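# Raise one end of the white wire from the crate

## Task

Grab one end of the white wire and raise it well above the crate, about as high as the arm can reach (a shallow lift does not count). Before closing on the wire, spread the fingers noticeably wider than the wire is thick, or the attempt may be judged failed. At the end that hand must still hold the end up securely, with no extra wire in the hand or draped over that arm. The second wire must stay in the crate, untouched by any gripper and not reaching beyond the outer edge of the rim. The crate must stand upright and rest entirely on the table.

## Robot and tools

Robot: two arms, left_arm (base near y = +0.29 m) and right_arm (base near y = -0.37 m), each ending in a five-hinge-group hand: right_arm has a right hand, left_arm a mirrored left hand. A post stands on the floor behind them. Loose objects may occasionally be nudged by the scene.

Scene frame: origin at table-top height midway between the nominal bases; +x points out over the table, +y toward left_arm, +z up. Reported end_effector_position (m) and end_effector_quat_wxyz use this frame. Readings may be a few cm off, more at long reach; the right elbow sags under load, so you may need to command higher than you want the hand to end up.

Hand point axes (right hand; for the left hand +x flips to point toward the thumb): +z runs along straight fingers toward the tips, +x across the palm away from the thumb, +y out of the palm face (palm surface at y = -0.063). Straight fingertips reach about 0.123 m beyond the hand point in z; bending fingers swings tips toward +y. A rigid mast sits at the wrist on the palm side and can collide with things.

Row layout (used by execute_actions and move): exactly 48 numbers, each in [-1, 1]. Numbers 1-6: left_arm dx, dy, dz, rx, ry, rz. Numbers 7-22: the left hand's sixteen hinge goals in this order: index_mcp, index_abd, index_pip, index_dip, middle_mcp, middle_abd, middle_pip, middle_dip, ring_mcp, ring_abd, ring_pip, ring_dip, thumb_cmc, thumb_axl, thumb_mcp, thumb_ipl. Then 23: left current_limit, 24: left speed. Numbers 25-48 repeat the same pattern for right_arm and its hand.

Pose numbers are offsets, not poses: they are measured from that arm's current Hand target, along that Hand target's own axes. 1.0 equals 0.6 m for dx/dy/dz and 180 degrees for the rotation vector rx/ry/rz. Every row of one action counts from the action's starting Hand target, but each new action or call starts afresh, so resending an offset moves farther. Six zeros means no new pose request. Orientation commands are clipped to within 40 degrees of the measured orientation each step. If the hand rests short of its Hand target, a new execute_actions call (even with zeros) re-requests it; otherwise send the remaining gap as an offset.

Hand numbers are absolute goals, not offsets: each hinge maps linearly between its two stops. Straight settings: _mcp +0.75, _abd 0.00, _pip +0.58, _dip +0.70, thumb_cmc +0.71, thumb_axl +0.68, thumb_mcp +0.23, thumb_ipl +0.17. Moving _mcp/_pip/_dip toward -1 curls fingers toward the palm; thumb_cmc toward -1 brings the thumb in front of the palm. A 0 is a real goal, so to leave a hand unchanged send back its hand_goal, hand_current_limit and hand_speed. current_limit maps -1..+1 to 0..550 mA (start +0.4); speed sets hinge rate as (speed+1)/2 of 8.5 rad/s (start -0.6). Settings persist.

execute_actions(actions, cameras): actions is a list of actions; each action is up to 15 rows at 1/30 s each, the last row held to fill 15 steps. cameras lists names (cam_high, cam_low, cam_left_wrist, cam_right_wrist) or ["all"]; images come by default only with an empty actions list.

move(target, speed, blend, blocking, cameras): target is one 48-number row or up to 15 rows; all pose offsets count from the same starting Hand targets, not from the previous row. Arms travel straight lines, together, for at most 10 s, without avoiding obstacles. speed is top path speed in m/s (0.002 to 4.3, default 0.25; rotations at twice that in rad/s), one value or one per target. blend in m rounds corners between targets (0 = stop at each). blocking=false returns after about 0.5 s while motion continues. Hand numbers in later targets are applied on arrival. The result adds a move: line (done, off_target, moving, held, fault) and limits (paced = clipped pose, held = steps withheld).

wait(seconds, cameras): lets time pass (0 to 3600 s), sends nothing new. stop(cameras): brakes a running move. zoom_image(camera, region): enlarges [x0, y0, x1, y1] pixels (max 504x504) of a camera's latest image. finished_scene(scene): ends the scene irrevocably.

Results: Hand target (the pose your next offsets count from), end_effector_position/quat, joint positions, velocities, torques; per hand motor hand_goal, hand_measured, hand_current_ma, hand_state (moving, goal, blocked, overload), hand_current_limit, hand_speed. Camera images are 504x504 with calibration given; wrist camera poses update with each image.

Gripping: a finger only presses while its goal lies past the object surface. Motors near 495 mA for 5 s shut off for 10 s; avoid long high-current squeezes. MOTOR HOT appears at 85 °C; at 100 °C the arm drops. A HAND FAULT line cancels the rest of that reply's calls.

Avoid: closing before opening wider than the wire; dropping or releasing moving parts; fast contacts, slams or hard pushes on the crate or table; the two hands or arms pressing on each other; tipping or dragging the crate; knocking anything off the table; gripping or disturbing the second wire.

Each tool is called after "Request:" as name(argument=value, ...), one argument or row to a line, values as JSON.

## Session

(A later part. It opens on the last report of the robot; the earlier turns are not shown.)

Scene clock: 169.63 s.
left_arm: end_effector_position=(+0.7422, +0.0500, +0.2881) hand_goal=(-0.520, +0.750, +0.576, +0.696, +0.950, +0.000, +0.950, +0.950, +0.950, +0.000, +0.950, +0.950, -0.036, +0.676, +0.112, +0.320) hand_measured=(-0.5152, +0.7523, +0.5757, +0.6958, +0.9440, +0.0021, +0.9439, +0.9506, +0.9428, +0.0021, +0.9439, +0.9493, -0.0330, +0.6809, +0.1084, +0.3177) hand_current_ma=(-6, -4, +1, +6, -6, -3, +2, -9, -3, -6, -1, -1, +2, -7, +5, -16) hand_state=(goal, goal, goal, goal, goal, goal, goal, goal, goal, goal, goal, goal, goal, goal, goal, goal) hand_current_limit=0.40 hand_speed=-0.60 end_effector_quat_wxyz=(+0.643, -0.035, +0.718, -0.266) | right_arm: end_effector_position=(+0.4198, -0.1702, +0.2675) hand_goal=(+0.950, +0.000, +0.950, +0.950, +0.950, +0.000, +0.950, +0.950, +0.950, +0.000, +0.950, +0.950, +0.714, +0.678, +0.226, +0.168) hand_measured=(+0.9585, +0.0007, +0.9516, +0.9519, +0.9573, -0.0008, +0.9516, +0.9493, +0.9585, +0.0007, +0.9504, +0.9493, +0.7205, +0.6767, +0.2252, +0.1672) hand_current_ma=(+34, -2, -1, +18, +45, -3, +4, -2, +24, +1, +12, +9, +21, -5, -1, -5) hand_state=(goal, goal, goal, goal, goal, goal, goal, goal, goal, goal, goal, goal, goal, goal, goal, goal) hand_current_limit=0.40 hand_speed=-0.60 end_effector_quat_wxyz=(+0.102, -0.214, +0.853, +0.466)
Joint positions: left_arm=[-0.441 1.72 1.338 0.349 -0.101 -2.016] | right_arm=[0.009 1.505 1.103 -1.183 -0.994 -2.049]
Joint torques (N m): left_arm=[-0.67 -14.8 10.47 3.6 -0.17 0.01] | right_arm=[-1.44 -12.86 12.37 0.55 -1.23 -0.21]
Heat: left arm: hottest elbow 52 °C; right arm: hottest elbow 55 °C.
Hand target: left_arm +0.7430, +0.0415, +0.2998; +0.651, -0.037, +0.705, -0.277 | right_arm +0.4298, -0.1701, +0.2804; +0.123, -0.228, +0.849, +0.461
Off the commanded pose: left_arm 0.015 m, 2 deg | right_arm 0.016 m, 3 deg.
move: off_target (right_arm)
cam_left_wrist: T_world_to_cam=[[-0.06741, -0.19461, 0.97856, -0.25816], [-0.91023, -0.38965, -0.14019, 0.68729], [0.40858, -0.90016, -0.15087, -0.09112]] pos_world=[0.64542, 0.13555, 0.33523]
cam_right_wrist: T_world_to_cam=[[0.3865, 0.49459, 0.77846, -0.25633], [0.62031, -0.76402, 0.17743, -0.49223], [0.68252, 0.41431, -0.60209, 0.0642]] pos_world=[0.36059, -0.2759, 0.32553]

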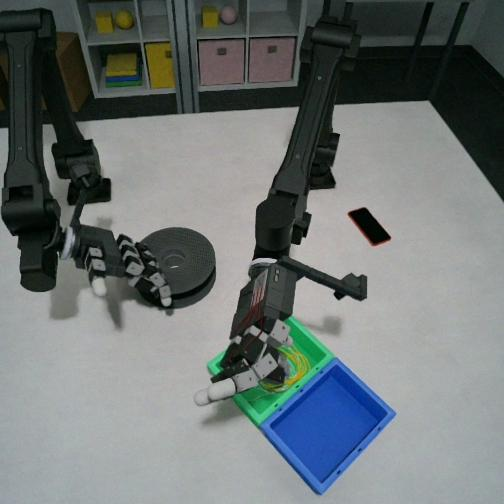

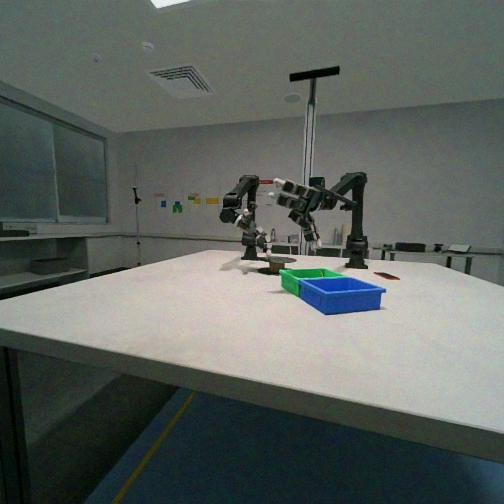

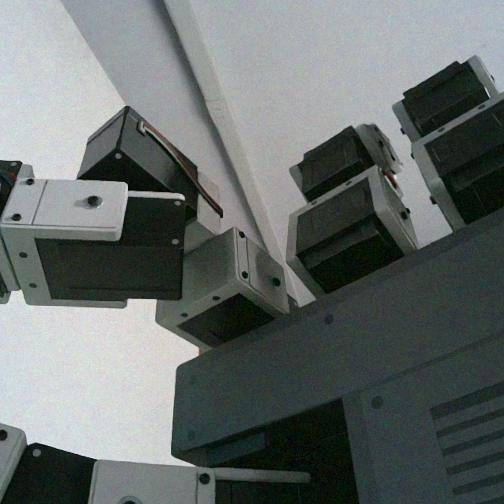

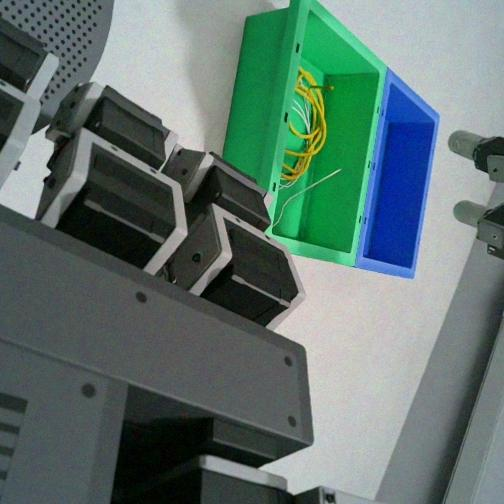

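Request:
move(
  target=[0.1158,0.0662,-0.016,0,0,0,-0.52,0.75,0.5766,0.6957,0.95,0,0.95,0.95,0.95,0,0.95,0.95,-0.037,0.6766,0.112,0.319,0.4,-0.6,0,0,0,0,0,0,0.95,0,0.95,0.95,0.95,0,0.95,0.95,0.95,0,0.95,0.95,0.714,0.678,0.226,0.168,0.4,-0.6],
  speed=0.1,
  cameras=["all"],
)

Request:
zoom_image(
  camera="cam_right_wrist",
  region=[260, 60, 460, 260],
)

Request:
zoom_image(
  camera="cam_high",
  region=[220, 330, 320, 430],
)

Request:
zoom_image(
  camera="cam_low",
  region=[270, 220, 350, 300],
)

Scene clock: 185.50 s.
left_arm: end_effector_position=(+0.7339, +0.0537, +0.2127) hand_goal=(-0.520, +0.750, +0.576, +0.696, +0.950, +0.000, +0.950, +0.950, +0.950, +0.000, +0.950, +0.950, -0.036, +0.676, +0.112, +0.320) hand_measured=(-0.5164, +0.7508, +0.5744, +0.6971, +0.9440, +0.0021, +0.9452, +0.9506, +0.9440, +0.0021, +0.9439, +0.9506, -0.0318, +0.6798, +0.1104, +0.3187) hand_current_ma=(-3, -12, -3, -1, -3, -1, +7, -12, -3, -9, +13, +5, +4, -6, +2, -16) hand_state=(goal, goal, goal, goal, goal, goal, goal, goal, goal, goal, goal, goal, goal, goal, goal, goal) hand_current_limit=0.40 hand_speed=-0.60 end_effector_quat_wxyz=(+0.645, -0.035, +0.715, -0.268) | right_arm: end_effector_position=(+0.4197, -0.1702, +0.2675) hand_goal=(+0.950, +0.000, +0.950, +0.950, +0.950, +0.000, +0.950, +0.950, +0.950, +0.000, +0.950, +0.950, +0.714, +0.678, +0.226, +0.168) hand_measured=(+0.9573, -0.0008, +0.9516, +0.9531, +0.9573, -0.0008, +0.9516, +0.9493, +0.9585, -0.0008, +0.9529, +0.9493, +0.7205, +0.6756, +0.2252, +0.1681) hand_current_ma=(+43, +6, +3, +17, +39, -4, +0, -1, +32, +7, +16, +8, +17, +0, +4, -7) hand_state=(goal, goal, goal, goal, goal, goal, goal, goal, goal, goal, goal, goal, goal, goal, goal, goal) hand_current_limit=0.40 hand_speed=-0.60 end_effector_quat_wxyz=(+0.102, -0.214, +0.853, +0.466)
Joint positions: left_arm=[-0.441 1.791 1.21 0.555 -0.1 -2.016] | right_arm=[0.009 1.505 1.103 -1.183 -0.994 -2.05]
Joint torques (N m): left_arm=[-0.15 -14.74 9.21 3.59 0.08 0.02] | right_arm=[-1.49 -12.92 12.38 0.54 -1.23 -0.22]
Heat: left arm: hottest elbow 50 °C; right arm: hottest elbow 54 °C.
Hand target: left_arm +0.7359, +0.0496, +0.2202; +0.651, -0.037, +0.705, -0.277 | right_arm +0.4298, -0.1701, +0.2804; +0.123, -0.228, +0.849, +0.461
Off the commanded pose: left_arm 0.009 m, 2 deg | right_arm 0.016 m, 3 deg.
move: done
cam_left_wrist: T_world_to_cam=[[-0.07356, -0.19128, 0.97878, -0.17997], [-0.90982, -0.38907, -0.14441, 0.67118], [0.40843, -0.90113, -0.14541, -0.09672]] pos_world=[0.63692, 0.13955, 0.25901]
cam_right_wrist: T_world_to_cam=[[0.38583, 0.49473, 0.7787, -0.25596], [0.62052, -0.76377, 0.17779, -0.49235], [0.68271, 0.41461, -0.60168, 0.06413]] pos_world=[0.36049, -0.276, 0.32543]

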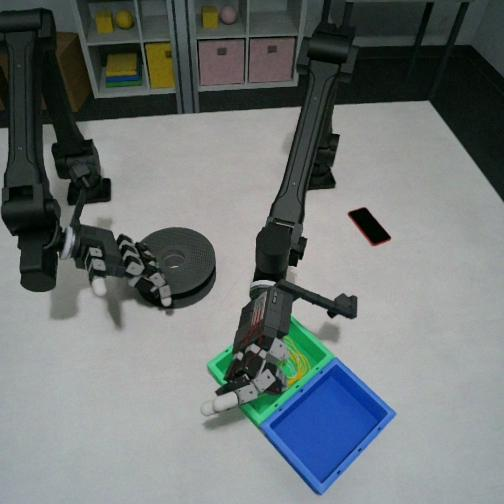

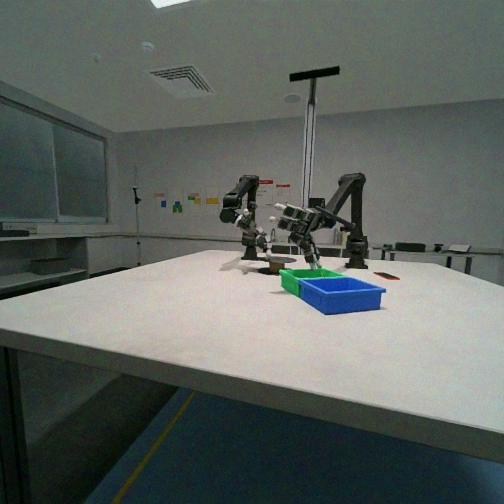

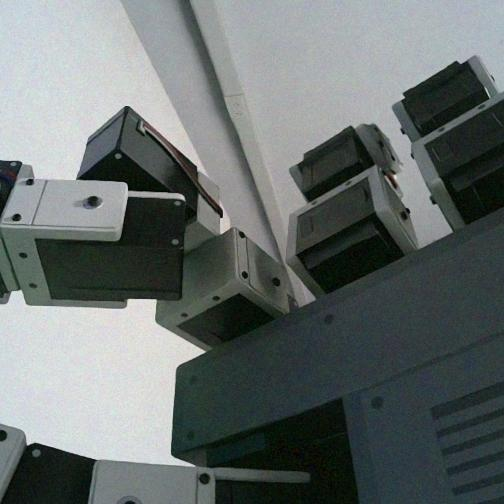

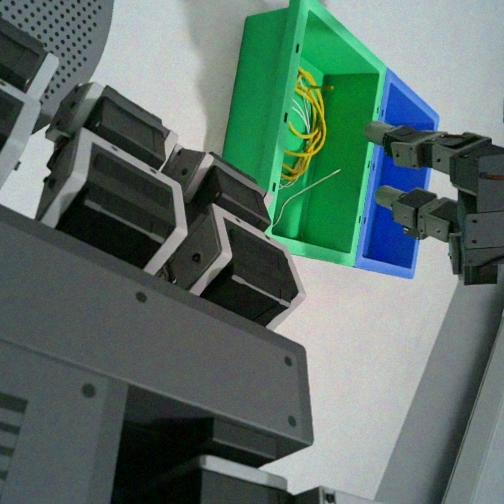

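Scaled by 2.520 from the camera's image (finer frame: 720x720).

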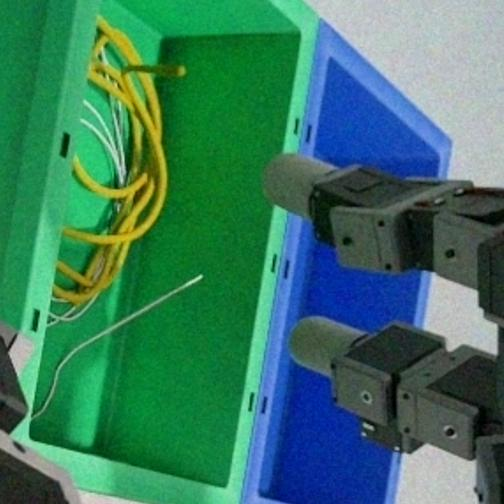

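Scaled by 5.040 from the camera's image (finer frame: 720x720).

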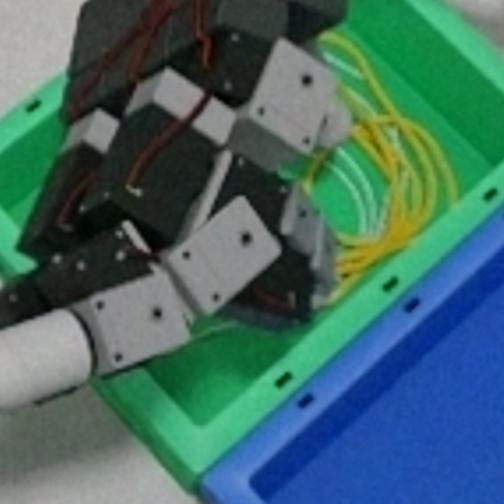

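Scaled by 6.300 from the camera's image (finer frame: 720x720).

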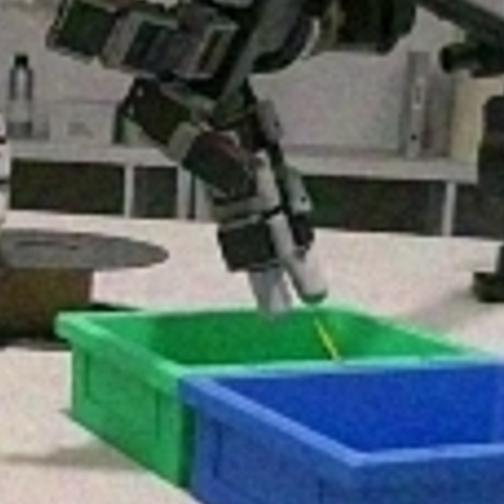

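Request:
move(
  target=[0,0,0,0,0,0,-0.52,0.75,0.5766,0.6957,0.95,0,0.95,0.95,0.95,0,0.95,0.95,-0.037,0.6766,0.112,0.319,0.4,-0.6,-0.0672,-0.0902,-0.1232,0,0,0,0.95,0,0.95,0.95,0.95,0,0.95,0.95,0.95,0,0.95,0.95,0.714,0.678,0.226,0.168,0.4,-0.6],
  speed=0.15,
  cameras=["cam_right_wrist"],
)

Request:
zoom_image(
  camera="cam_right_wrist",
  region=[250, 0, 450, 200],
)

Request:
zoom_image(
  camera="cam_right_wrist",
  region=[280, 10, 380, 110],
)

Scene clock: 206.70 s.
left_arm: end_effector_position=(+0.7339, +0.0537, +0.2127) hand_goal=(-0.520, +0.750, +0.576, +0.696, +0.950, +0.000, +0.950, +0.950, +0.950, +0.000, +0.950, +0.950, -0.036, +0.676, +0.112, +0.320) hand_measured=(-0.5164, +0.7523, +0.5757, +0.6945, +0.9440, +0.0007, +0.9439, +0.9493, +0.9440, +0.0021, +0.9427, +0.9506, -0.0330, +0.6809, +0.1104, +0.3187) hand_current_ma=(+4, -8, +1, +7, -4, +2, +6, -12, -7, +5, +3, -2, +7, +0, +0, -11) hand_state=(goal, goal, goal, goal, goal, goal, goal, goal, goal, goal, goal, goal, goal, goal, goal, goal) hand_current_limit=0.40 hand_speed=-0.60 end_effector_quat_wxyz=(+0.645, -0.035, +0.715, -0.268) | right_arm: end_effector_position=(+0.4817, -0.2431, +0.2932) hand_goal=(+0.950, +0.000, +0.950, +0.950, +0.950, +0.000, +0.950, +0.950, +0.950, +0.000, +0.950, +0.950, +0.714, +0.678, +0.226, +0.168) hand_measured=(+0.9573, -0.0008, +0.9516, +0.9531, +0.9585, -0.0008, +0.9516, +0.9506, +0.9573, -0.0008, +0.9529, +0.9493, +0.7205, +0.6767, +0.2252, +0.1681) hand_current_ma=(+29, -1, +5, +18, +45, -12, -7, -10, +31, +2, +14, +11, +17, -1, +3, -8) hand_state=(goal, goal, goal, goal, goal, goal, goal, goal, goal, goal, goal, goal, goal, goal, goal, goal) hand_current_limit=0.40 hand_speed=-0.60 end_effector_quat_wxyz=(+0.143, -0.168, +0.864, +0.452)
Joint positions: left_arm=[-0.441 1.791 1.21 0.555 -0.1 -2.016] | right_arm=[-0.155 1.59 1.278 -1.303 -0.987 -2.123]
Joint torques (N m): left_arm=[-0.15 -14.74 9.17 3.6 0.08 0.02] | right_arm=[-1.61 -13.33 12.56 0.02 -1.08 -0.22]
Heat: left arm: hottest elbow 49 °C; right arm: hottest elbow 54 °C.
Hand target: left_arm +0.7359, +0.0496, +0.2202; +0.651, -0.037, +0.705, -0.277 | right_arm +0.4920, -0.2466, +0.2983; +0.123, -0.228, +0.849, +0.461
Off the commanded pose: left_arm 0.009 m, 2 deg | right_arm 0.012 m, 8 deg.
joint sent to its limit (right arm) — joint 6 (wrist roll), lower limit. The joint targets are off in orientation, not in position.
move: off_target (right_arm)
cam_right_wrist: T_world_to_cam=[[0.42071, 0.4502, 0.78761, -0.2941], [0.5154, -0.83307, 0.20088, -0.56397], [0.74657, 0.32142, -0.58251, 0.00848]] pos_world=[0.40807, -0.34015, 0.34987]

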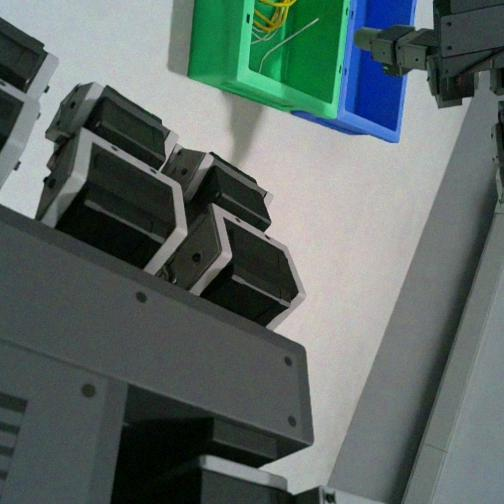

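Scaled by 2.520 from the camera's image (finer frame: 720x720).

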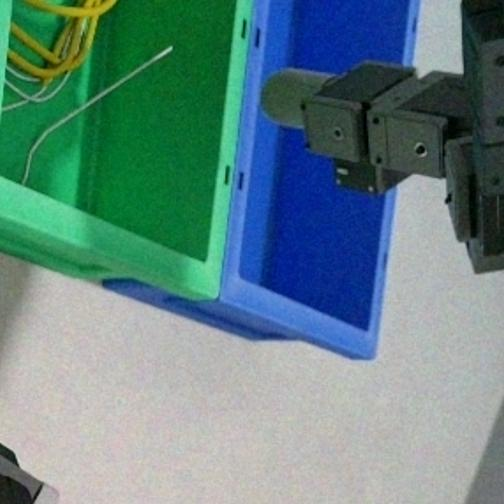

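Scaled by 5.040 from the camera's image (finer frame: 720x720).

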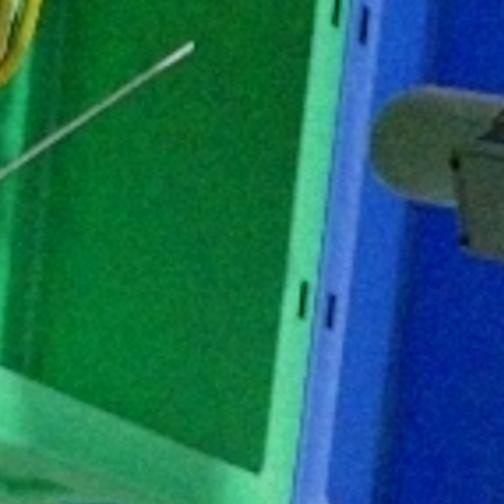

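Request:
move(
  target=[0,0,0,0,0,0,-0.52,0.75,0.5766,0.6957,0.95,0,0.95,0.95,0.95,0,0.95,0.95,-0.037,0.6766,0.112,0.319,0.4,-0.6,0.1342,0.1805,0.2458,0,0,0,0.95,0,0.95,0.95,0.95,0,0.95,0.95,0.95,0,0.95,0.95,0.714,0.678,0.226,0.168,0.4,-0.6],
  speed=0.2,
  cameras=["cam_right_wrist"],
)

Request:
zoom_image(
  camera="cam_right_wrist",
  region=[280, 150, 460, 330],
)

Scene clock: 223.40 s.
left_arm: end_effector_position=(+0.7339, +0.0537, +0.2127) hand_goal=(-0.520, +0.750, +0.576, +0.696, +0.950, +0.000, +0.950, +0.950, +0.950, +0.000, +0.950, +0.950, -0.036, +0.676, +0.112, +0.320) hand_measured=(-0.5164, +0.7523, +0.5757, +0.6945, +0.9440, +0.0021, +0.9427, +0.9493, +0.9428, +0.0021, +0.9439, +0.9506, -0.0318, +0.6798, +0.1104, +0.3177) hand_current_ma=(-2, -4, -1, +4, +2, +0, -1, -10, -5, -1, +8, -4, +8, -6, +7, -9) hand_state=(goal, goal, goal, goal, goal, goal, goal, goal, goal, goal, goal, goal, goal, goal, goal, goal) hand_current_limit=0.40 hand_speed=-0.60 end_effector_quat_wxyz=(+0.645, -0.035, +0.715, -0.268) | right_arm: end_effector_position=(+0.3687, -0.0943, +0.2631) hand_goal=(+0.950, +0.000, +0.950, +0.950, +0.950, +0.000, +0.950, +0.950, +0.950, +0.000, +0.950, +0.950, +0.714, +0.678, +0.226, +0.168) hand_measured=(+0.9573, -0.0008, +0.9516, +0.9531, +0.9573, +0.0007, +0.9516, +0.9493, +0.9597, +0.0109, +0.9568, +0.9570, +0.7192, +0.6777, +0.2252, +0.1681) hand_current_ma=(+32, -5, +7, +22, +40, -4, -3, -5, +39, +35, +36, +29, +21, +2, +0, +0) hand_state=(goal, goal, goal, goal, goal, goal, goal, goal, goal, goal, goal, goal, goal, goal, goal, goal) hand_current_limit=0.40 hand_speed=-0.60 end_effector_quat_wxyz=(+0.121, -0.230, +0.848, +0.462)
Joint positions: left_arm=[-0.441 1.791 1.21 0.555 -0.1 -2.016] | right_arm=[0.216 1.346 0.916 -0.816 -0.96 -1.702]
Joint torques (N m): left_arm=[-0.09 -14.68 9.18 3.59 0.08 0.02] | right_arm=[-1.2 -11.28 8.8 1.37 -0.97 -0.02]
Heat: left arm: hottest elbow 48 °C; right arm: hottest elbow 55 °C.
Hand target: left_arm +0.7359, +0.0496, +0.2202; +0.651, -0.037, +0.705, -0.277 | right_arm +0.3678, -0.0938, +0.2629; +0.123, -0.228, +0.849, +0.461
Off the commanded pose: left_arm 0.009 m, 2 deg | right_arm 0.001 m, 0 deg.
move: done
cam_right_wrist: T_world_to_cam=[[0.34167, 0.49533, 0.79869, -0.2594], [0.61874, -0.75823, 0.20555, -0.40806], [0.7074, 0.42396, -0.56554, 0.0471]] pos_world=[0.30779, -0.20088, 0.31769]

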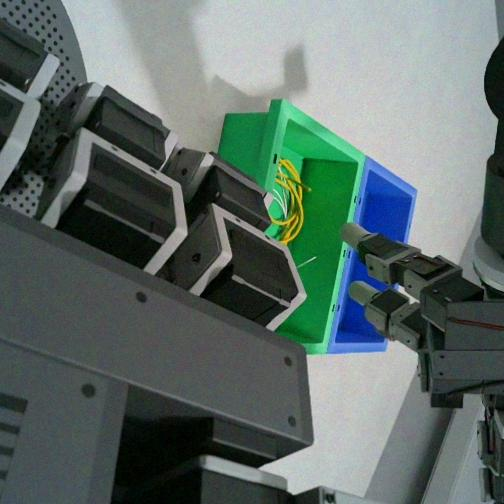

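Scaled by 2.800 from the camera's image (finer frame: 720x720).

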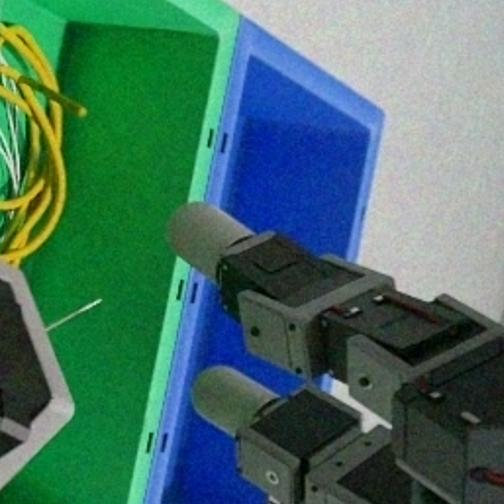

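Request:
move(
  target=[0.0335,-0.0073,0.0423,0.0748,0.0366,-0.0003,-0.664,0.75,0.5766,0.6957,0.95,0,0.95,0.95,0.95,0,0.95,0.95,-0.037,0.6766,-0.056,0.557,0.4,-0.6,-0.067,-0.0904,-0.1227,0,0,0,0.95,0,0.95,0.95,0.95,0,0.95,0.95,0.95,0,0.95,0.95,0.714,0.678,0.226,0.168,0.4,-0.6],
  speed=0.12,
  cameras=["cam_right_wrist","cam_high","cam_low"],
)

Request:
zoom_image(
  camera="cam_right_wrist",
  region=[270, 80, 450, 260],
)

Request:
zoom_image(
  camera="cam_low",
  region=[270, 220, 350, 300],
)

Scene clock: 240.43 s.
left_arm: end_effector_position=(+0.7438, +0.0266, +0.1867) hand_goal=(-0.664, +0.750, +0.576, +0.696, +0.950, +0.000, +0.950, +0.950, +0.950, +0.000, +0.950, +0.950, -0.036, +0.676, -0.056, +0.558) hand_measured=(-0.6623, +0.7523, +0.5770, +0.6920, +0.9428, +0.0021, +0.9439, +0.9493, +0.9440, +0.0021, +0.9439, +0.9506, -0.0330, +0.6798, -0.0549, +0.5578) hand_current_ma=(+5, -4, -2, +1, -4, +1, -1, -8, -11, +7, +5, +0, -7, -12, +6, -7) hand_state=(goal, goal, goal, goal, goal, goal, goal, goal, goal, goal, goal, goal, goal, goal, goal, goal) hand_current_limit=0.40 hand_speed=-0.60 end_effector_quat_wxyz=(+0.595, +0.059, +0.720, -0.354) | right_arm: end_effector_position=(+0.4181, -0.1683, +0.2724) hand_goal=(+0.950, +0.000, +0.950, +0.950, +0.950, +0.000, +0.950, +0.950, +0.950, +0.000, +0.950, +0.950, +0.714, +0.678, +0.226, +0.168) hand_measured=(+0.9561, +0.0007, +0.9516, +0.9519, +0.9585, +0.0007, +0.9504, +0.9493, +0.9524, -0.0037, +0.9491, +0.9506, +0.7192, +0.6767, +0.2252, +0.1681) hand_current_ma=(+25, -2, +7, +25, +31, -7, -2, -5, +1, -1, +12, +3, +23, -4, -3, -10) hand_state=(goal, goal, goal, goal, goal, goal, goal, goal, goal, goal, goal, goal, goal, goal, goal, goal) hand_current_limit=0.40 hand_speed=-0.60 end_effector_quat_wxyz=(+0.112, -0.222, +0.851, +0.463)
Joint positions: left_arm=[-0.391 1.835 1.21 0.581 0.223 -2.016] | right_arm=[0.014 1.491 1.103 -1.17 -0.993 -2.049]
Joint torques (N m): left_arm=[0.79 -14.74 10.76 3.64 0.11 0.01] | right_arm=[-1.9 -11.63 12.51 0.12 -1.26 -0.2]
Heat: left arm: hottest elbow 47 °C; right arm: hottest elbow 55 °C.
Hand target: left_arm +0.7555, +0.0291, +0.2039; +0.610, +0.055, +0.704, -0.360 | right_arm +0.4299, -0.1702, +0.2805; +0.123, -0.228, +0.849, +0.461
Off the commanded pose: left_arm 0.021 m, 3 deg | right_arm 0.014 m, 1 deg.
move: off_target (left_arm, right_arm)
cam_right_wrist: T_world_to_cam=[[0.36282, 0.49651, 0.78857, -0.2529], [0.61902, -0.76096, 0.19431, -0.49412], [0.69655, 0.41764, -0.58344, 0.05711]] pos_world=[0.35785, -0.27429, 0.32876]
Images, in order (width x height): cam_high 504x504, cam_low 504x504, cam_right_wrist 504x504.

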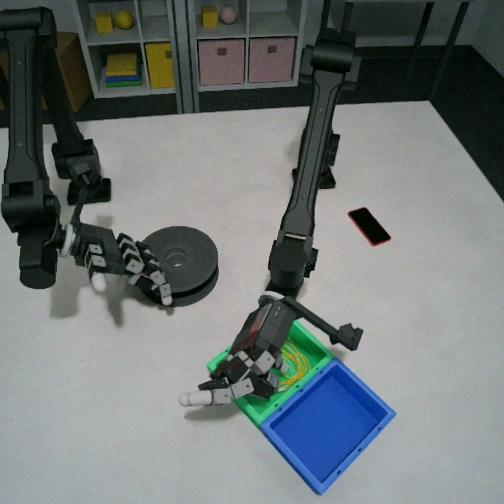

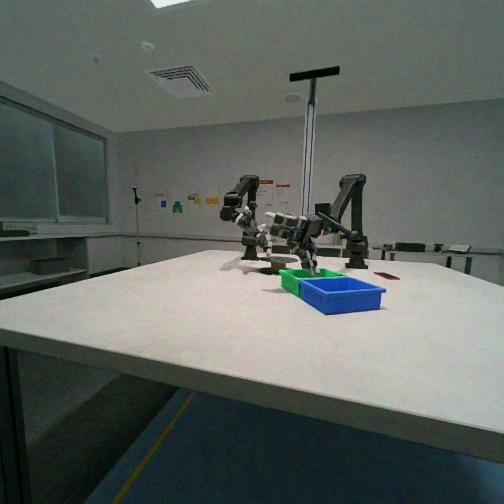

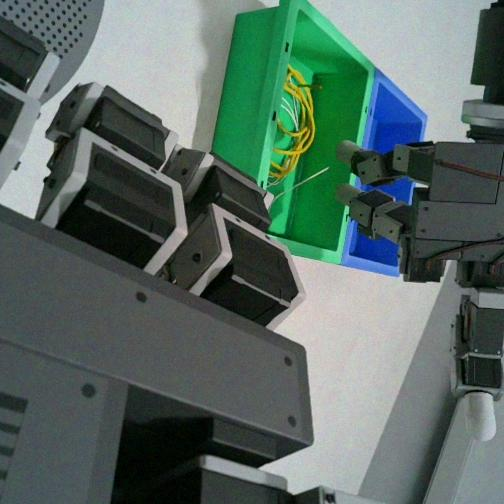

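Scaled by 2.800 from the camera's image (finer frame: 720x720).

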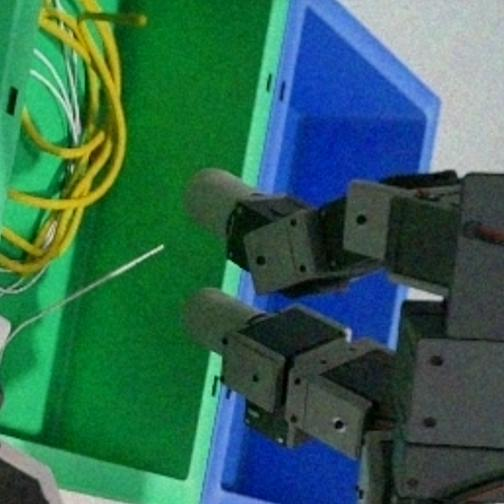

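Scaled by 6.300 from the camera's image (finer frame: 720x720).

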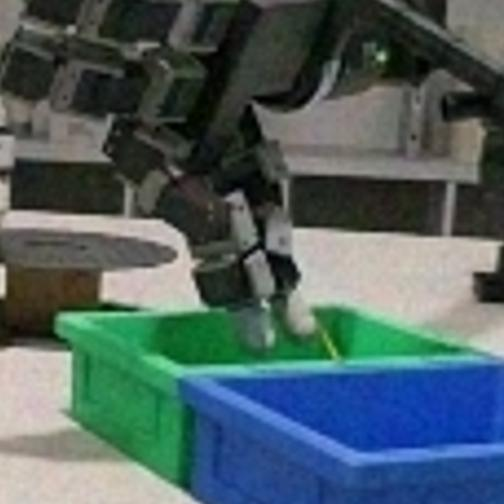

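Request:
move(
  target=[0.027,0.0208,0.0183,0,0,0,-0.664,0.75,0.5766,0.6957,0.95,0,0.95,0.95,0.95,0,0.95,0.95,-0.037,0.6766,-0.056,0.557,0.4,-0.6,0,0,0,0,0,0,0.95,0,0.95,0.95,0.95,0,0.95,0.95,0.95,0,0.95,0.95,0.714,0.678,0.226,0.168,0.4,-0.6],
  speed=0.05,
  cameras=["cam_right_wrist","cam_high"],
)

Request:
zoom_image(
  camera="cam_right_wrist",
  region=[260, 110, 380, 230],
)

Request:
zoom_image(
  camera="cam_right_wrist",
  region=[250, 40, 400, 190],
)

Request:
zoom_image(
  camera="cam_high",
  region=[220, 340, 310, 430],
)

Scene clock: 246.50 s.
left_arm: end_effector_position=(+0.7484, +0.0254, +0.1534) hand_goal=(-0.664, +0.750, +0.576, +0.696, +0.950, +0.000, +0.950, +0.950, +0.950, +0.000, +0.950, +0.950, -0.036, +0.676, -0.056, +0.558) hand_measured=(-0.6635, +0.7508, +0.5757, +0.6920, +0.9440, +0.0021, +0.9439, +0.9493, +0.9440, +0.0007, +0.9439, +0.9506, -0.0330, +0.6788, -0.0549, +0.5578) hand_current_ma=(-7, +0, +3, +6, -3, +8, +7, -17, -8, +10, +9, +1, +0, -6, +8, -10) hand_state=(goal, goal, goal, goal, goal, goal, goal, goal, goal, goal, goal, goal, goal, goal, goal, goal) hand_current_limit=0.40 hand_speed=-0.60 end_effector_quat_wxyz=(+0.586, +0.058, +0.727, -0.352) | right_arm: end_effector_position=(+0.4180, -0.1683, +0.2724) hand_goal=(+0.950, +0.000, +0.950, +0.950, +0.950, +0.000, +0.950, +0.950, +0.950, +0.000, +0.950, +0.950, +0.714, +0.678, +0.226, +0.168) hand_measured=(+0.9573, +0.0007, +0.9529, +0.9519, +0.9573, -0.0008, +0.9516, +0.9493, +0.9524, -0.0037, +0.9491, +0.9506, +0.7205, +0.6767, +0.2252, +0.1681) hand_current_ma=(+28, +5, +6, +26, +39, -6, +5, -12, +5, -9, +13, +13, +21, -5, +5, -8) hand_state=(goal, goal, goal, goal, goal, goal, goal, goal, goal, goal, goal, goal, goal, goal, goal, goal) hand_current_limit=0.40 hand_speed=-0.60 end_effector_quat_wxyz=(+0.113, -0.223, +0.851, +0.463)
Joint positions: left_arm=[-0.39 1.893 1.21 0.616 0.226 -2.016] | right_arm=[0.014 1.491 1.103 -1.17 -0.993 -2.05]
Joint torques (N m): left_arm=[0.79 -15.62 11.93 3.6 0.11 0.02] | right_arm=[-1.9 -11.63 12.52 0.1 -1.26 -0.22]
Heat: left arm: hottest elbow 48 °C; right arm: hottest elbow 55 °C.
Hand target: left_arm +0.7668, +0.0261, +0.1838; +0.609, +0.055, +0.704, -0.360 | right_arm +0.4300, -0.1702, +0.2805; +0.123, -0.228, +0.849, +0.461
Off the commanded pose: left_arm 0.036 m, 4 deg | right_arm 0.015 m, 1 deg.
move: off_target (left_arm)
cam_right_wrist: T_world_to_cam=[[0.36212, 0.49669, 0.78878, -0.25258], [0.61923, -0.76068, 0.19472, -0.49427], [0.69673, 0.41793, -0.58302, 0.0571]] pos_world=[0.35775, -0.27439, 0.32876]
Images, in order (width x height): cam_high 504x504, cam_right_wrist 504x504.

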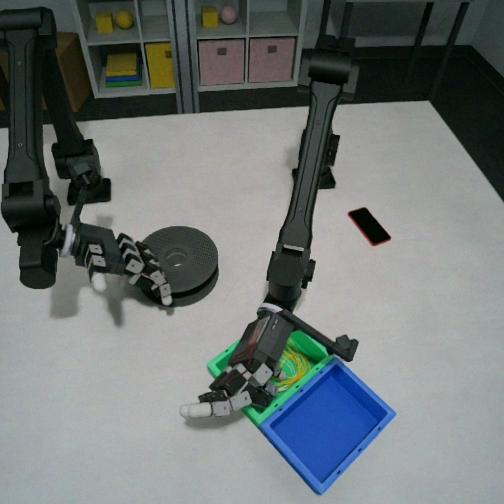

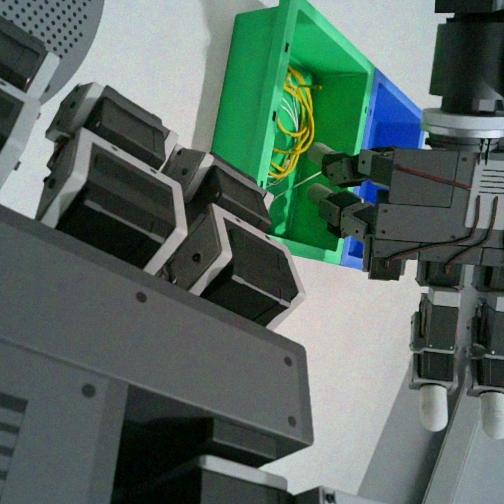

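Scaled by 4.200 from the camera's image (finer frame: 720x720).

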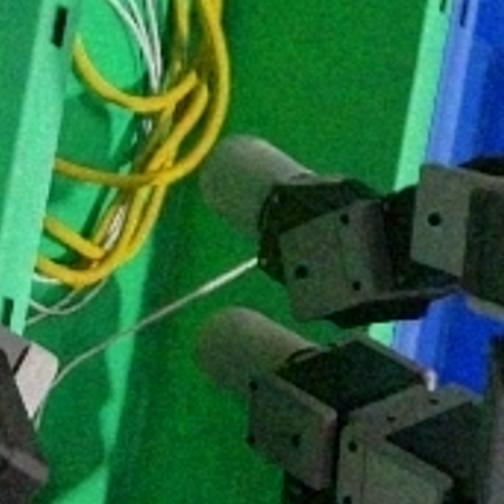

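Scaled by 3.360 from the camera's image (finer frame: 720x720).

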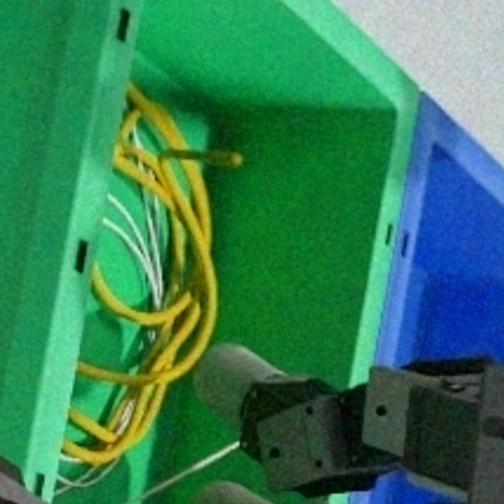

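Scaled by 5.600 from the camera's image (finer frame: 720x720).

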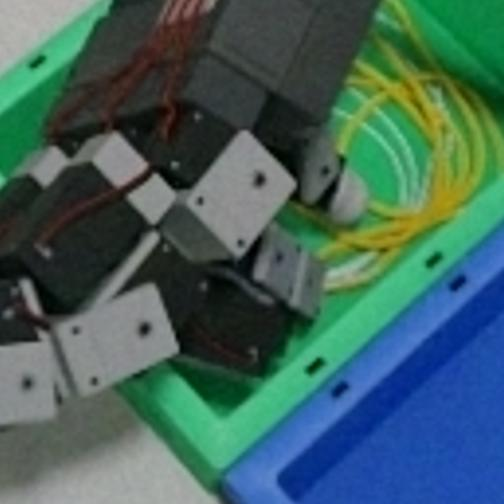

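Request:
move(
  target=[-0.0133,0.012,0.0208,0,0,0,-0.664,0.75,0.5766,0.6957,0.95,0,0.95,0.95,0.95,0,0.95,0.95,-0.037,0.6766,-0.056,0.557,0.4,-0.6,0,0,0,0,0,0,0.95,0,0.95,0.95,0.95,0,0.95,0.95,0.95,0,0.95,0.95,0.714,0.678,0.226,0.168,0.4,-0.6],
  speed=0.04,
  cameras=["cam_right_wrist"],
)

Request:
zoom_image(
  camera="cam_right_wrist",
  region=[260, 110, 380, 230],
)

Scene clock: 251.83 s.
left_arm: end_effector_position=(+0.7652, +0.0254, +0.1680) hand_goal=(-0.664, +0.750, +0.576, +0.696, +0.950, +0.000, +0.950, +0.950, +0.950, +0.000, +0.950, +0.950, -0.036, +0.676, -0.056, +0.558) hand_measured=(-0.6696, +0.7567, +0.5731, +0.6932, +0.9440, +0.0021, +0.9439, +0.9506, +0.9428, +0.0021, +0.9439, +0.9506, -0.0318, +0.6798, -0.0549, +0.5588) hand_current_ma=(+1, -2, +3, +2, -10, -3, +17, -15, -9, +9, +9, -2, +6, -4, -2, -14) hand_state=(goal, goal, goal, goal, goal, goal, goal, goal, goal, goal, goal, goal, goal, goal, goal, goal) hand_current_limit=0.40 hand_speed=-0.60 end_effector_quat_wxyz=(+0.597, +0.059, +0.716, -0.357) | right_arm: end_effector_position=(+0.4180, -0.1683, +0.2724) hand_goal=(+0.950, +0.000, +0.950, +0.950, +0.950, +0.000, +0.950, +0.950, +0.950, +0.000, +0.950, +0.950, +0.714, +0.678, +0.226, +0.168) hand_measured=(+0.9561, +0.0007, +0.9516, +0.9519, +0.9573, +0.0007, +0.9529, +0.9506, +0.9524, -0.0037, +0.9491, +0.9493, +0.7217, +0.6777, +0.2262, +0.1681) hand_current_ma=(+40, -6, +7, +29, +42, -7, +6, -3, +4, -11, +4, +6, +21, -4, +4, +0) hand_state=(goal, goal, goal, goal, goal, goal, goal, goal, goal, goal, goal, goal, goal, goal, goal, goal) hand_current_limit=0.40 hand_speed=-0.60 end_effector_quat_wxyz=(+0.113, -0.223, +0.851, +0.463)
Joint positions: left_arm=[-0.378 1.91 1.259 0.616 0.238 -2.02] | right_arm=[0.014 1.491 1.103 -1.17 -0.993 -2.05]
Joint torques (N m): left_arm=[0.85 -15.27 12.55 2.5 0.09 0.05] | right_arm=[-1.85 -11.63 12.51 0.1 -1.26 -0.22]
Heat: left arm: hottest elbow 48 °C; right arm: hottest elbow 55 °C.
Hand target: left_arm +0.7827, +0.0271, +0.1880; +0.610, +0.055, +0.704, -0.360 | right_arm +0.4300, -0.1702, +0.2805; +0.123, -0.228, +0.849, +0.461
Off the commanded pose: left_arm 0.026 m, 2 deg | right_arm 0.015 m, 1 deg.
move: off_target (left_arm)
cam_right_wrist: T_world_to_cam=[[0.36212, 0.49669, 0.78878, -0.25258], [0.61923, -0.76068, 0.19472, -0.49427], [0.69673, 0.41793, -0.58302, 0.0571]] pos_world=[0.35775, -0.27439, 0.32876]

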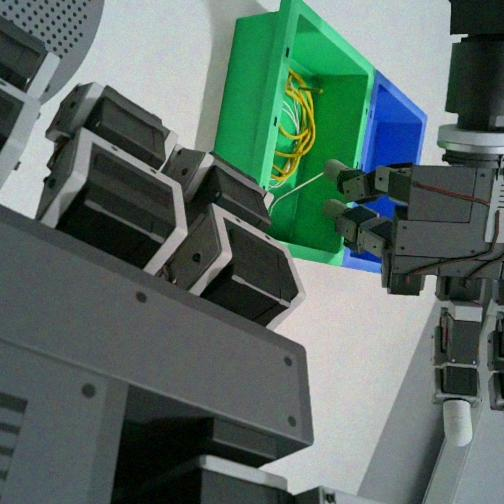

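Scaled by 4.200 from the camera's image (finer frame: 720x720).

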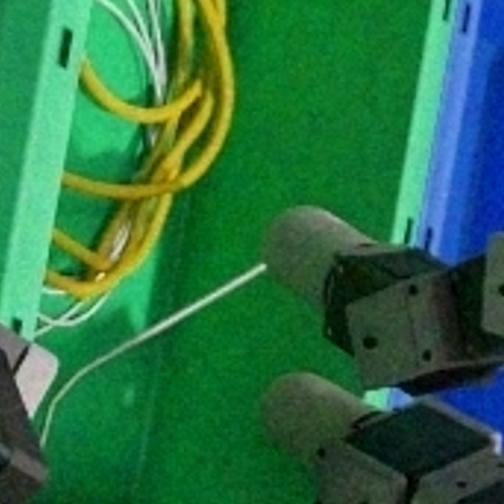

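Request:
move(
  target=[0.0178,0.011,-0.0015,0,0,0,-0.664,0.75,0.5766,0.6957,0.95,0,0.95,0.95,0.95,0,0.95,0.95,-0.037,0.6766,-0.056,0.557,0.4,-0.6,0,0,0,0,0,0,0.95,0,0.95,0.95,0.95,0,0.95,0.95,0.95,0,0.95,0.95,0.714,0.678,0.226,0.168,0.4,-0.6],
  speed=0.03,
  cameras=["cam_right_wrist"],
)

Request:
zoom_image(
  camera="cam_right_wrist",
  region=[260, 110, 380, 230],
)

Scene clock: 258.43 s.
left_arm: end_effector_position=(+0.7661, +0.0254, +0.1548) hand_goal=(-0.664, +0.750, +0.576, +0.696, +0.950, +0.000, +0.950, +0.950, +0.950, +0.000, +0.950, +0.950, -0.036, +0.676, -0.056, +0.558) hand_measured=(-0.6696, +0.7552, +0.5718, +0.6958, +0.9440, +0.0021, +0.9452, +0.9493, +0.9440, +0.0021, +0.9439, +0.9519, -0.0318, +0.6809, -0.0549, +0.5578) hand_current_ma=(-4, -2, +2, +2, -3, +5, +6, -8, -7, +6, +3, +8, -7, -7, +8, -5) hand_state=(goal, goal, goal, goal, goal, goal, goal, goal, goal, goal, goal, goal, goal, goal, goal, goal) hand_current_limit=0.40 hand_speed=-0.60 end_effector_quat_wxyz=(+0.591, +0.058, +0.721, -0.356) | right_arm: end_effector_position=(+0.4180, -0.1683, +0.2724) hand_goal=(+0.950, +0.000, +0.950, +0.950, +0.950, +0.000, +0.950, +0.950, +0.950, +0.000, +0.950, +0.950, +0.714, +0.678, +0.226, +0.168) hand_measured=(+0.9561, +0.0007, +0.9516, +0.9531, +0.9585, +0.0007, +0.9516, +0.9506, +0.9524, -0.0052, +0.9491, +0.9493, +0.7205, +0.6767, +0.2252, +0.1681) hand_current_ma=(+32, +5, +4, +21, +38, -1, +4, -6, +0, -7, +11, +4, +13, -1, +2, -3) hand_state=(goal, goal, goal, goal, goal, goal, goal, goal, goal, goal, goal, goal, goal, goal, goal, goal) hand_current_limit=0.40 hand_speed=-0.60 end_effector_quat_wxyz=(+0.113, -0.223, +0.851, +0.463)
Joint positions: left_arm=[-0.377 1.928 1.259 0.62 0.241 -2.02] | right_arm=[0.014 1.491 1.103 -1.17 -0.993 -2.05]
Joint torques (N m): left_arm=[0.85 -15.5 11.55 3.49 0.07 0.05] | right_arm=[-1.9 -11.58 12.51 0.1 -1.26 -0.22]
Heat: left arm: hottest elbow 48 °C; right arm: hottest elbow 55 °C.
Hand target: left_arm +0.7827, +0.0285, +0.1754; +0.610, +0.055, +0.704, -0.360 | right_arm +0.4300, -0.1702, +0.2805; +0.123, -0.228, +0.849, +0.461
Off the commanded pose: left_arm 0.027 m, 3 deg | right_arm 0.015 m, 1 deg.
move: off_target (left_arm)
cam_right_wrist: T_world_to_cam=[[0.36212, 0.49669, 0.78878, -0.25258], [0.61923, -0.76068, 0.19472, -0.49427], [0.69673, 0.41793, -0.58302, 0.0571]] pos_world=[0.35775, -0.27439, 0.32876]

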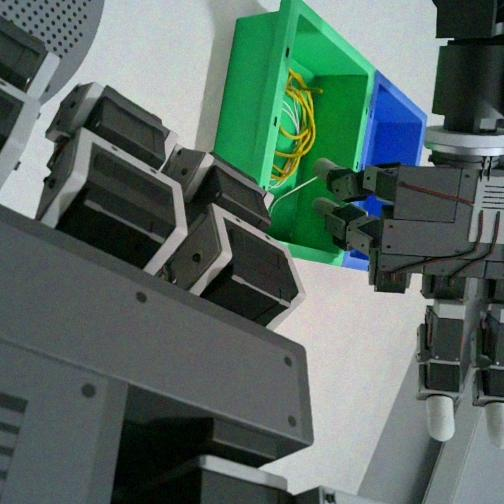

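Scaled by 4.200 from the camera's image (finer frame: 720x720).

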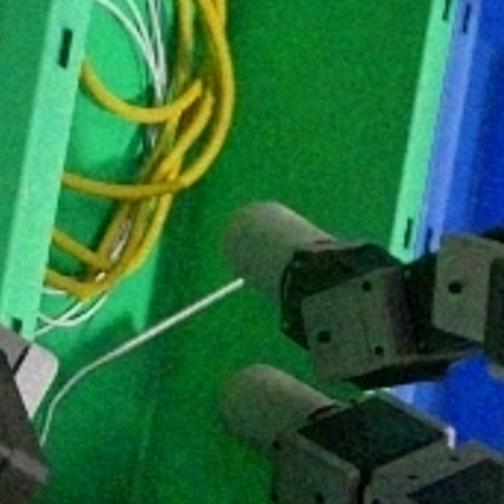

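Request:
move(
  target=[0.0142,0.0013,-0.0087,0,0,0,-0.664,0.75,0.5766,0.6957,0.95,0,0.95,0.95,0.95,0,0.95,0.95,-0.037,0.6766,-0.056,0.557,0.4,-0.6,0,0,0,0,0,0,0.95,0,0.95,0.95,0.95,0,0.95,0.95,0.95,0,0.95,0.95,0.714,0.678,0.226,0.168,0.4,-0.6],
  speed=0.03,
  cameras=["cam_right_wrist"],
)

Request:
zoom_image(
  camera="cam_right_wrist",
  region=[260, 110, 380, 230],
)

Scene clock: 263.03 s.
left_arm: end_effector_position=(+0.7674, +0.0248, +0.1565) hand_goal=(-0.664, +0.750, +0.576, +0.696, +0.950, +0.000, +0.950, +0.950, +0.950, +0.000, +0.950, +0.950, -0.036, +0.676, -0.056, +0.558) hand_measured=(-0.6708, +0.7567, +0.5718, +0.6920, +0.9440, +0.0007, +0.9439, +0.9506, +0.9440, +0.0021, +0.9427, +0.9493, -0.0318, +0.6798, -0.0559, +0.5588) hand_current_ma=(-6, -7, +4, +6, -9, -11, +1, -1, -1, +1, +12, +8, +5, -11, +7, -12) hand_state=(goal, goal, goal, goal, goal, goal, goal, goal, goal, goal, goal, goal, goal, goal, goal, goal) hand_current_limit=0.40 hand_speed=-0.60 end_effector_quat_wxyz=(+0.596, +0.059, +0.716, -0.358) | right_arm: end_effector_position=(+0.4180, -0.1683, +0.2724) hand_goal=(+0.950, +0.000, +0.950, +0.950, +0.950, +0.000, +0.950, +0.950, +0.950, +0.000, +0.950, +0.950, +0.714, +0.678, +0.226, +0.168) hand_measured=(+0.9561, +0.0007, +0.9516, +0.9519, +0.9573, +0.0007, +0.9516, +0.9493, +0.9512, -0.0052, +0.9491, +0.9493, +0.7192, +0.6777, +0.2252, +0.1681) hand_current_ma=(+41, +2, +4, +26, +45, -11, +1, -1, -6, -11, -6, +9, +21, -2, -1, -7) hand_state=(goal, goal, goal, goal, goal, goal, goal, goal, goal, goal, goal, goal, goal, goal, goal, goal) hand_current_limit=0.40 hand_speed=-0.60 end_effector_quat_wxyz=(+0.113, -0.223, +0.851, +0.463)
Joint positions: left_arm=[-0.377 1.933 1.259 0.639 0.241 -2.021] | right_arm=[0.014 1.491 1.103 -1.17 -0.993 -2.05]
Joint torques (N m): left_arm=[0.73 -15.56 9.68 3.71 -0.07 0.06] | right_arm=[-1.9 -11.58 12.52 0.1 -1.26 -0.22]
Heat: left arm: hottest elbow 49 °C; right arm: hottest elbow 55 °C.
Hand target: left_arm +0.7766, +0.0290, +0.1674; +0.609, +0.055, +0.704, -0.360 | right_arm +0.4300, -0.1702, +0.2805; +0.123, -0.228, +0.849, +0.461
Off the commanded pose: left_arm 0.015 m, 2 deg | right_arm 0.015 m, 1 deg.
move: off_target (left_arm)
cam_right_wrist: T_world_to_cam=[[0.36212, 0.49669, 0.78878, -0.25258], [0.61923, -0.76068, 0.19472, -0.49427], [0.69673, 0.41793, -0.58302, 0.0571]] pos_world=[0.35775, -0.27439, 0.32876]

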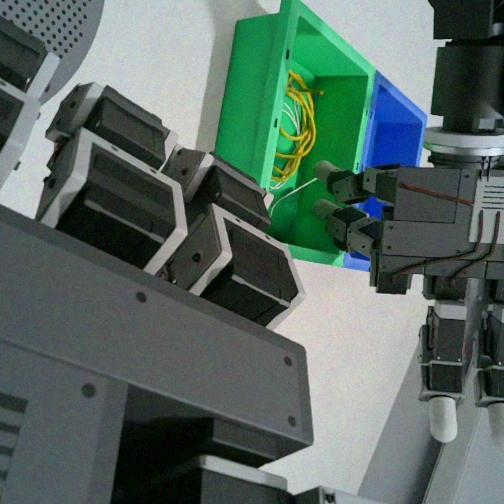

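Scaled by 4.200 from the camera's image (finer frame: 720x720).

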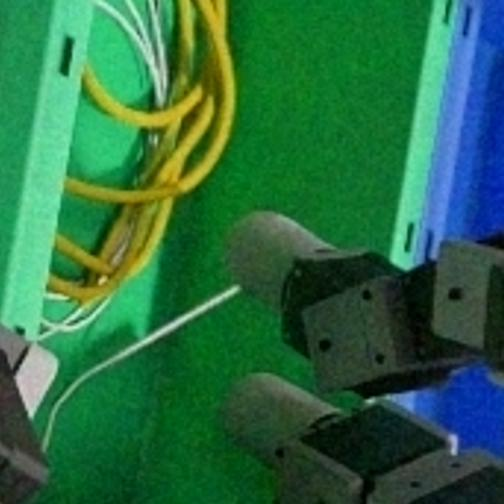

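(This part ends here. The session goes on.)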